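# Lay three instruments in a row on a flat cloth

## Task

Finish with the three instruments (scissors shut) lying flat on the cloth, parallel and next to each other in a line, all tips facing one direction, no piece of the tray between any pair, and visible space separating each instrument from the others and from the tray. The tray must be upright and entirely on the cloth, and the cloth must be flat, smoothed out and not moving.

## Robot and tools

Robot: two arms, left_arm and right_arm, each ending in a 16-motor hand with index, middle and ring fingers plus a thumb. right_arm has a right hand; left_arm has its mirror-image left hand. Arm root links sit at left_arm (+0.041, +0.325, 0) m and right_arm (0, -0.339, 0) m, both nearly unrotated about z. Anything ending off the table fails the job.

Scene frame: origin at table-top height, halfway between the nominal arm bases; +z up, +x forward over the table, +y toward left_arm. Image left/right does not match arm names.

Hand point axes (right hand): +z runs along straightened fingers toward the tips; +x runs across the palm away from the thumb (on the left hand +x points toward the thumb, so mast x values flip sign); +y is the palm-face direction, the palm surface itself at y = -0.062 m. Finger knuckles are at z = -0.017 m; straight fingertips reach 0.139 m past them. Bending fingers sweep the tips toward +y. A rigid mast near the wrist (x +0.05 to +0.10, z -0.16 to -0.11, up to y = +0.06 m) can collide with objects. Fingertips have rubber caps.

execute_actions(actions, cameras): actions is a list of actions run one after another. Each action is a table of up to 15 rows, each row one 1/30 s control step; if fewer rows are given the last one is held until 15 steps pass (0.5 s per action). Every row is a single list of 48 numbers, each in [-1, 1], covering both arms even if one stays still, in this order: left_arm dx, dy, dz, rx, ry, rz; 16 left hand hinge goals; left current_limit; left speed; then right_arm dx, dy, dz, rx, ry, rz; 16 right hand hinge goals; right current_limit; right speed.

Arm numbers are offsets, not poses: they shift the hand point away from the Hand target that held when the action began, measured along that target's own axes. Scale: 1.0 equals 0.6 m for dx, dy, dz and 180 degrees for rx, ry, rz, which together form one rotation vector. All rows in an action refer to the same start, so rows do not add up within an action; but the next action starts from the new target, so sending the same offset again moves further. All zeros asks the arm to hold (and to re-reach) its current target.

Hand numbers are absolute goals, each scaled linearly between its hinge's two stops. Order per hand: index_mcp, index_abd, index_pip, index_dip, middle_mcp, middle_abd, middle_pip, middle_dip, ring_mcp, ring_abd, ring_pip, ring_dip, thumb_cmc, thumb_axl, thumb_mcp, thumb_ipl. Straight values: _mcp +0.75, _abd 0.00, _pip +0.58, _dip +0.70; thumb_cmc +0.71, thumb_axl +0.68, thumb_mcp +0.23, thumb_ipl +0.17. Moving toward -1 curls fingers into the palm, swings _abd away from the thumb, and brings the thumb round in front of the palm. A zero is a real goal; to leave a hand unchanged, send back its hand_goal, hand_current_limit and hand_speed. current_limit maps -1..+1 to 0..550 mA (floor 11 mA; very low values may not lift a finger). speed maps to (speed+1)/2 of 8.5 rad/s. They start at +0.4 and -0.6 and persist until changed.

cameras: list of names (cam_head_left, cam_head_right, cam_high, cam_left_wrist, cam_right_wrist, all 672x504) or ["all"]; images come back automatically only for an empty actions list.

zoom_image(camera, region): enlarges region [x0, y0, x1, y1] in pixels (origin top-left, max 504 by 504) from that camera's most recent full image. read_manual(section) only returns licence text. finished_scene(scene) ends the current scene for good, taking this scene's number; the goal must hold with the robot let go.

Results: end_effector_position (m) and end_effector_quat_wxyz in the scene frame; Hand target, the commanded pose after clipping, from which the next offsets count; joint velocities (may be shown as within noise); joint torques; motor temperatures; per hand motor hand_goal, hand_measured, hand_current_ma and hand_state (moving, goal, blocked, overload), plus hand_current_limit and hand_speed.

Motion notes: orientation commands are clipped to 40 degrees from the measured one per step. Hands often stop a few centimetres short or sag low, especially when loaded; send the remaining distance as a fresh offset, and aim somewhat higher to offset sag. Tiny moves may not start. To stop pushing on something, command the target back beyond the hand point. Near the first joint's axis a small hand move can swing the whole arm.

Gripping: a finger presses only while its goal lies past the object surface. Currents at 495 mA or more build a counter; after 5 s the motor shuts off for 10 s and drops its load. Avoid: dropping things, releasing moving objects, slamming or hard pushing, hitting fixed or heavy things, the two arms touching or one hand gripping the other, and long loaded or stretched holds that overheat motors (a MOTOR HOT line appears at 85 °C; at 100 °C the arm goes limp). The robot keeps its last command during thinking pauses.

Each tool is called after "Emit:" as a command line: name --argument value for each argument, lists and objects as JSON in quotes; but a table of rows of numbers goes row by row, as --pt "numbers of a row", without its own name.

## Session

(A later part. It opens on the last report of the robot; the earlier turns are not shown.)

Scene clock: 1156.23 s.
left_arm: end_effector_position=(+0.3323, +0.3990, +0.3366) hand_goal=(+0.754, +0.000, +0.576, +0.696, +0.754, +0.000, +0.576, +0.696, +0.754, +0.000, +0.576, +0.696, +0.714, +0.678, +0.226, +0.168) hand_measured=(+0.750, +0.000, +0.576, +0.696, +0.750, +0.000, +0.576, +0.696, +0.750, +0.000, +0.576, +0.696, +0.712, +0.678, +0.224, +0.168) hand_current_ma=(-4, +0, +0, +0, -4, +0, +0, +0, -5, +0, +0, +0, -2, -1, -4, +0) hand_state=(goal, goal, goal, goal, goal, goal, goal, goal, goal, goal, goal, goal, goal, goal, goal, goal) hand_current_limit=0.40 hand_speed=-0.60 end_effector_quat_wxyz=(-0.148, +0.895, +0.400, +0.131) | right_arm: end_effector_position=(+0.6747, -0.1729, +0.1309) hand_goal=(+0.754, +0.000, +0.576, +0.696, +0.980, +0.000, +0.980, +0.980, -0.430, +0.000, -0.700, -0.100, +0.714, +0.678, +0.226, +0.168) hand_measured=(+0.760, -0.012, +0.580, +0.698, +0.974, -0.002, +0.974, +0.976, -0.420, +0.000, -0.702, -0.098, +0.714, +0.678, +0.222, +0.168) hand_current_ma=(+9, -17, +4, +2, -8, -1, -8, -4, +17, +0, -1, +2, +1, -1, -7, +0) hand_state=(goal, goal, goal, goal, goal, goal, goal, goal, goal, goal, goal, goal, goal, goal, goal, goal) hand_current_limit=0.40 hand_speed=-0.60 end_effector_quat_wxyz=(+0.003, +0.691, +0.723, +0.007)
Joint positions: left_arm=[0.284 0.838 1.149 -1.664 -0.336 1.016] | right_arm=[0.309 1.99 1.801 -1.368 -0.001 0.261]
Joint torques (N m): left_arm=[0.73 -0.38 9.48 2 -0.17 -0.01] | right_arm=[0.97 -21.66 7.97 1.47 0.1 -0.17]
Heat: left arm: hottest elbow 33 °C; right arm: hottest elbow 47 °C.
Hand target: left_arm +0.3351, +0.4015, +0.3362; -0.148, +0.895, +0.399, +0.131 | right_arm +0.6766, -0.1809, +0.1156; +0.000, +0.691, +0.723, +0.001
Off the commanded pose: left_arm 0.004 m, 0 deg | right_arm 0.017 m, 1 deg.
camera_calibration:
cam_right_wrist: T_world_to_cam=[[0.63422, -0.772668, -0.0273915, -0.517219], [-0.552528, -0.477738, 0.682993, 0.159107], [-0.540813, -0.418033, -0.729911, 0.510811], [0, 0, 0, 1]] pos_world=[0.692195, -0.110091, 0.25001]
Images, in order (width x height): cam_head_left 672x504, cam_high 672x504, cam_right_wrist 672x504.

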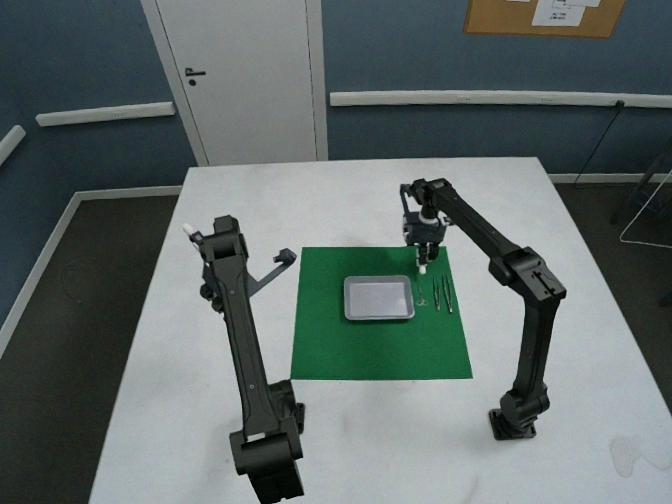

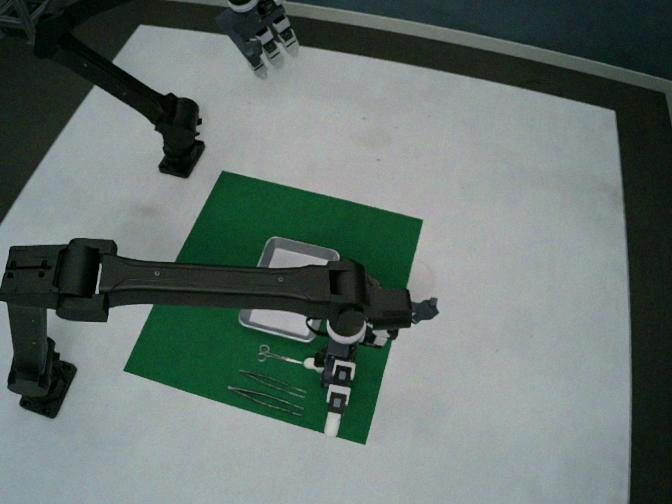

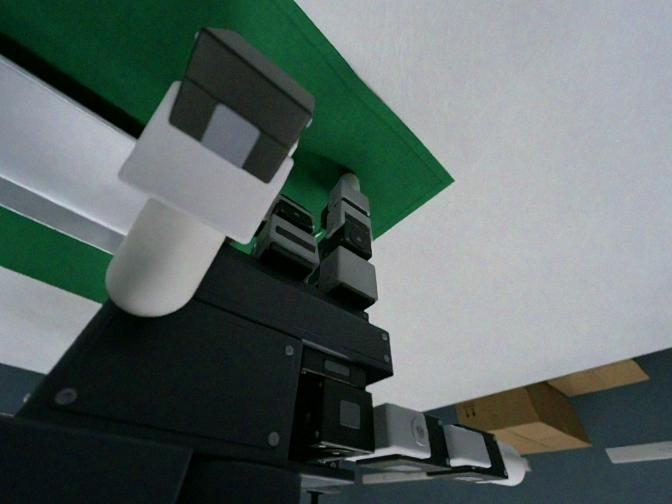

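Emit:
execute_actions --actions '[[[0,0,0,0,0,0,0.754,0,0.576,0.696,0.754,0,0.576,0.696,0.754,0,0.576,0.696,0.714,0.678,0.226,0.168,0.4,-0.6,0,0,-0.05,0,0,0,0.754,0,0.576,0.696,0.98,0,0.98,0.98,-0.43,0,-0.7,-0.1,0.714,0.678,0.226,0.168,0.4,-0.6]],[[0,0,0,0,0,0,0.754,0,0.576,0.696,0.754,0,0.576,0.696,0.754,0,0.576,0.696,0.714,0.678,0.226,0.168,0.4,-0.6,0,0,-0.15,0,0,0,0.754,0,0.576,0.696,0.98,0,0.98,0.98,-0.43,0,-0.7,-0.1,0.714,0.678,0.226,0.168,0.4,-0.6]],[[0,0,0,0,0,0,0.754,0,0.576,0.696,0.754,0,0.576,0.696,0.754,0,0.576,0.696,0.714,0.678,0.226,0.168,0.4,-0.6,-0.1,0,-0.1,0,0,0,0.754,0,0.576,0.696,0.98,0,0.98,0.98,-0.43,0,-0.7,-0.1,0.714,0.678,0.226,0.168,0.4,-0.6]],[[0,0,0,0,0,0,0.754,0,0.576,0.696,0.754,0,0.576,0.696,0.754,0,0.576,0.696,0.714,0.678,0.226,0.168,0.4,-0.6,-0.14,-0.1,0,0,0,0,0.754,0,0.576,0.696,0.98,0,0.98,0.98,-0.43,0,-0.7,-0.1,0.714,0.678,0.226,0.168,0.4,-0.6]],[[0,0,0,0,0,0,0.754,0,0.576,0.696,0.754,0,0.576,0.696,0.754,0,0.576,0.696,0.714,0.678,0.226,0.168,0.4,-0.6,-0.05,-0.15,0,0,0,0,0.754,0,0.576,0.696,0.98,0,0.98,0.98,-0.43,0,-0.7,-0.1,0.714,0.678,0.226,0.168,0.4,-0.6]]]' --cameras '["all"]'

Emit:
zoom_image --camera "cam_high" --region '[110, 160, 440, 450]'

Emit:
zoom_image --camera "cam_head_left" --region '[280, 230, 490, 390]'

Emit:
zoom_image --camera "cam_head_right" --region '[370, 225, 480, 335]'

Emit:
zoom_image --camera "cam_high" --region '[220, 320, 340, 440]'

Scene clock: 1169.10 s.
left_arm: end_effector_position=(+0.3323, +0.3990, +0.3366) hand_goal=(+0.754, +0.000, +0.576, +0.696, +0.754, +0.000, +0.576, +0.696, +0.754, +0.000, +0.576, +0.696, +0.714, +0.678, +0.226, +0.168) hand_measured=(+0.750, +0.000, +0.576, +0.696, +0.750, +0.000, +0.576, +0.696, +0.750, +0.000, +0.576, +0.696, +0.712, +0.678, +0.224, +0.168) hand_current_ma=(-4, +0, +0, +0, -4, +0, +0, +0, -5, +0, +0, +0, -2, -1, -4, +0) hand_state=(goal, goal, goal, goal, goal, goal, goal, goal, goal, goal, goal, goal, goal, goal, goal, goal) hand_current_limit=0.40 hand_speed=-0.60 end_effector_quat_wxyz=(-0.148, +0.895, +0.400, +0.131) | right_arm: end_effector_position=(+0.5288, -0.3611, +0.2979) hand_goal=(+0.754, +0.000, +0.576, +0.696, +0.980, +0.000, +0.980, +0.980, -0.430, +0.000, -0.700, -0.100, +0.714, +0.678, +0.226, +0.168) hand_measured=(+0.752, -0.002, +0.574, +0.696, +0.974, -0.002, +0.974, +0.976, -0.420, +0.000, -0.700, -0.098, +0.714, +0.678, +0.222, +0.168) hand_current_ma=(-3, -1, -2, +0, -10, -1, -7, -4, +17, +0, -1, +2, -1, -1, -7, +0) hand_state=(goal, goal, goal, goal, goal, goal, goal, goal, goal, goal, goal, goal, goal, goal, goal, goal) hand_current_limit=0.40 hand_speed=-0.60 end_effector_quat_wxyz=(-0.002, +0.695, +0.719, -0.002)
Joint positions: left_arm=[0.284 0.838 1.149 -1.664 -0.336 1.016] | right_arm=[0 1.502 1.588 -1.663 0 -0.037]
Joint torques (N m): left_arm=[0.67 -0.15 9.44 1.98 -0.18 -0.02] | right_arm=[1.85 -14.27 9.44 1.46 0.04 -0.17]
Heat: left arm: hottest elbow 33 °C; right arm: hottest elbow 46 °C.
Hand target: left_arm +0.3351, +0.4015, +0.3362; -0.148, +0.895, +0.399, +0.131 | right_arm +0.5341, -0.3615, +0.2953; +0.000, +0.691, +0.723, +0.001
Off the commanded pose: left_arm 0.004 m, 0 deg | right_arm 0.006 m, 1 deg.
camera_calibration:
cam_left_wrist: T_world_to_cam=[[-0.979845, -0.0996886, -0.173109, 0.395101], [-0.198763, 0.400006, 0.8947, -0.438144], [-0.0199466, 0.911075, -0.411758, -0.0967561], [0, 0, 0, 1]] pos_world=[0.29812, 0.302799, 0.420564]
cam_right_wrist: T_world_to_cam=[[0.624649, -0.780098, -0.0355002, -0.56068], [-0.544441, -0.467639, 0.696346, -0.130003], [-0.55982, -0.415644, -0.716828, 0.48217], [0, 0, 0, 1]] pos_world=[0.549378, -0.297769, 0.416256]

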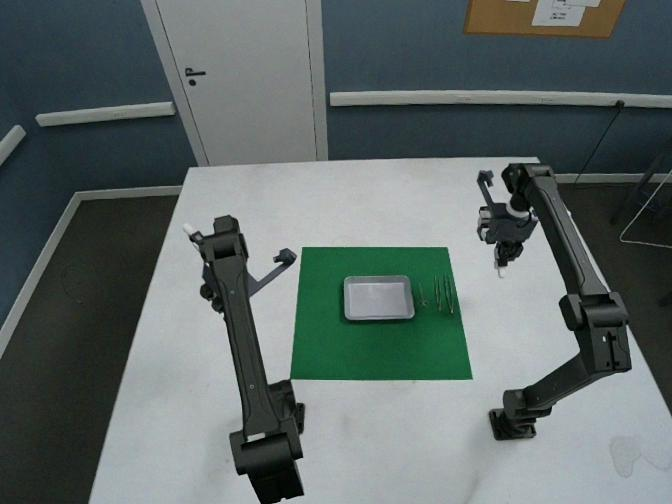

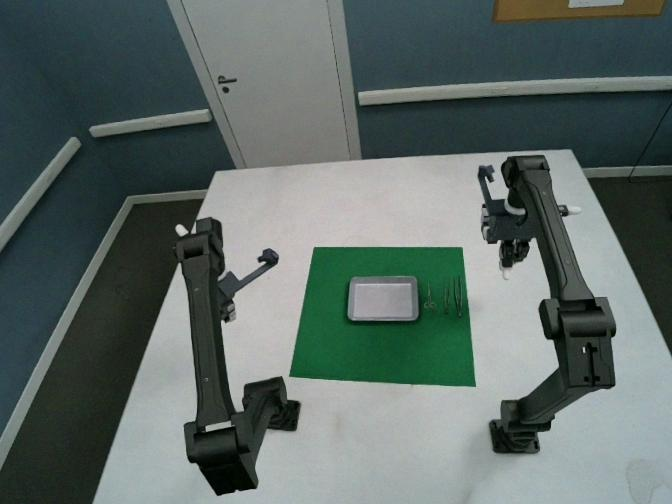

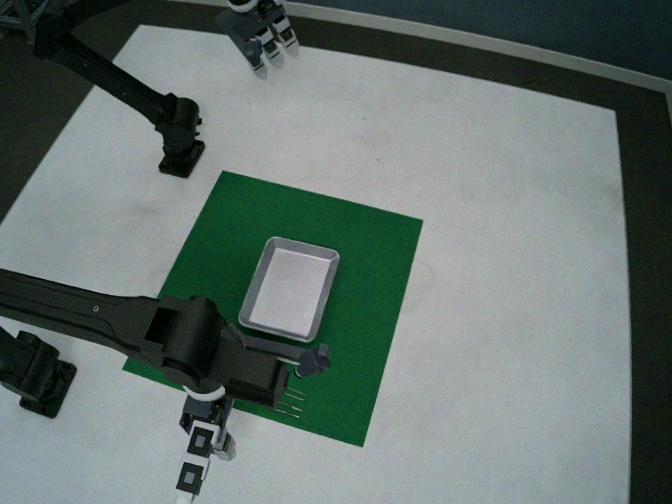

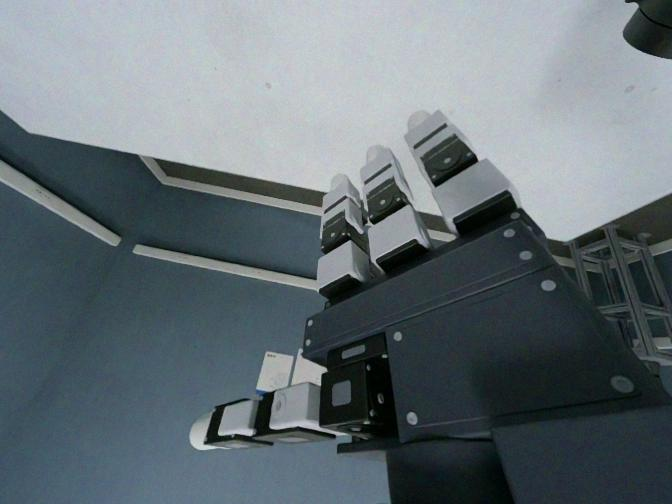

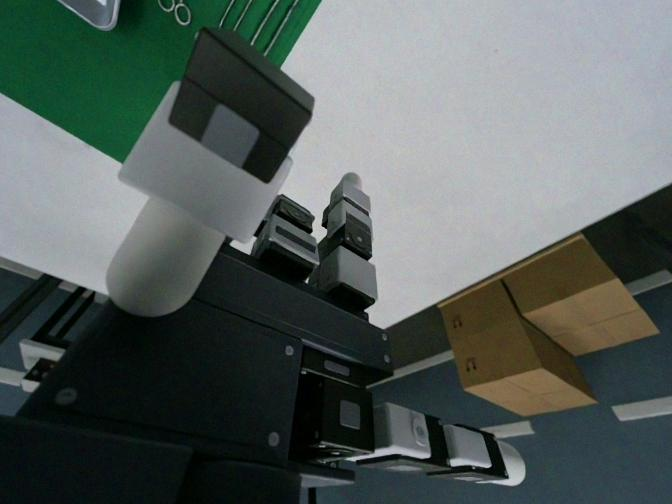

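Scaled by 1.527 from the camera's 672x504 image, which has a finer 960x720 frame.

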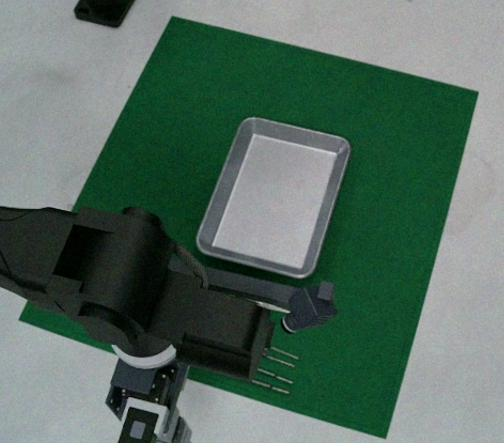

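Scaled by 2.400 from the camera's 672x504 image, which has a finer 960x720 frame.

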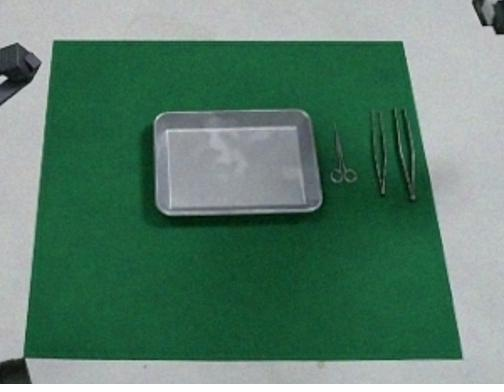

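Scaled by 4.582 from the camera's 672x504 image, which has a finer 960x720 frame.

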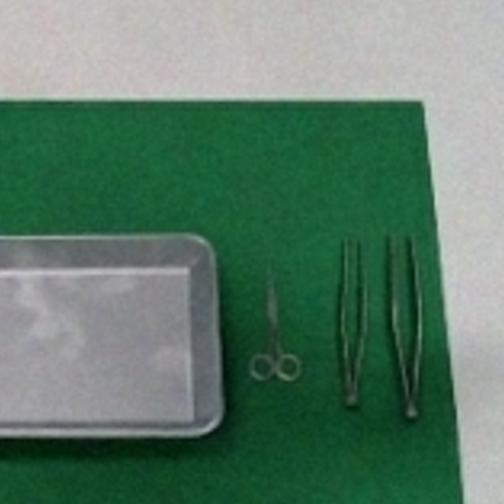

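Scaled by 4.200 from the camera's 672x504 image, which has a finer 960x720 frame.

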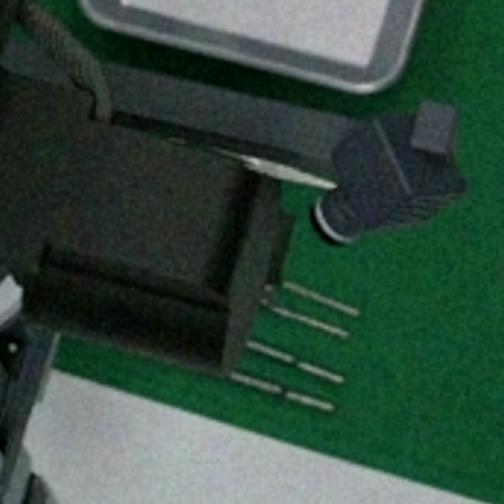

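Emit:
finished_scene --scene 1

The scene is finished: the task was done.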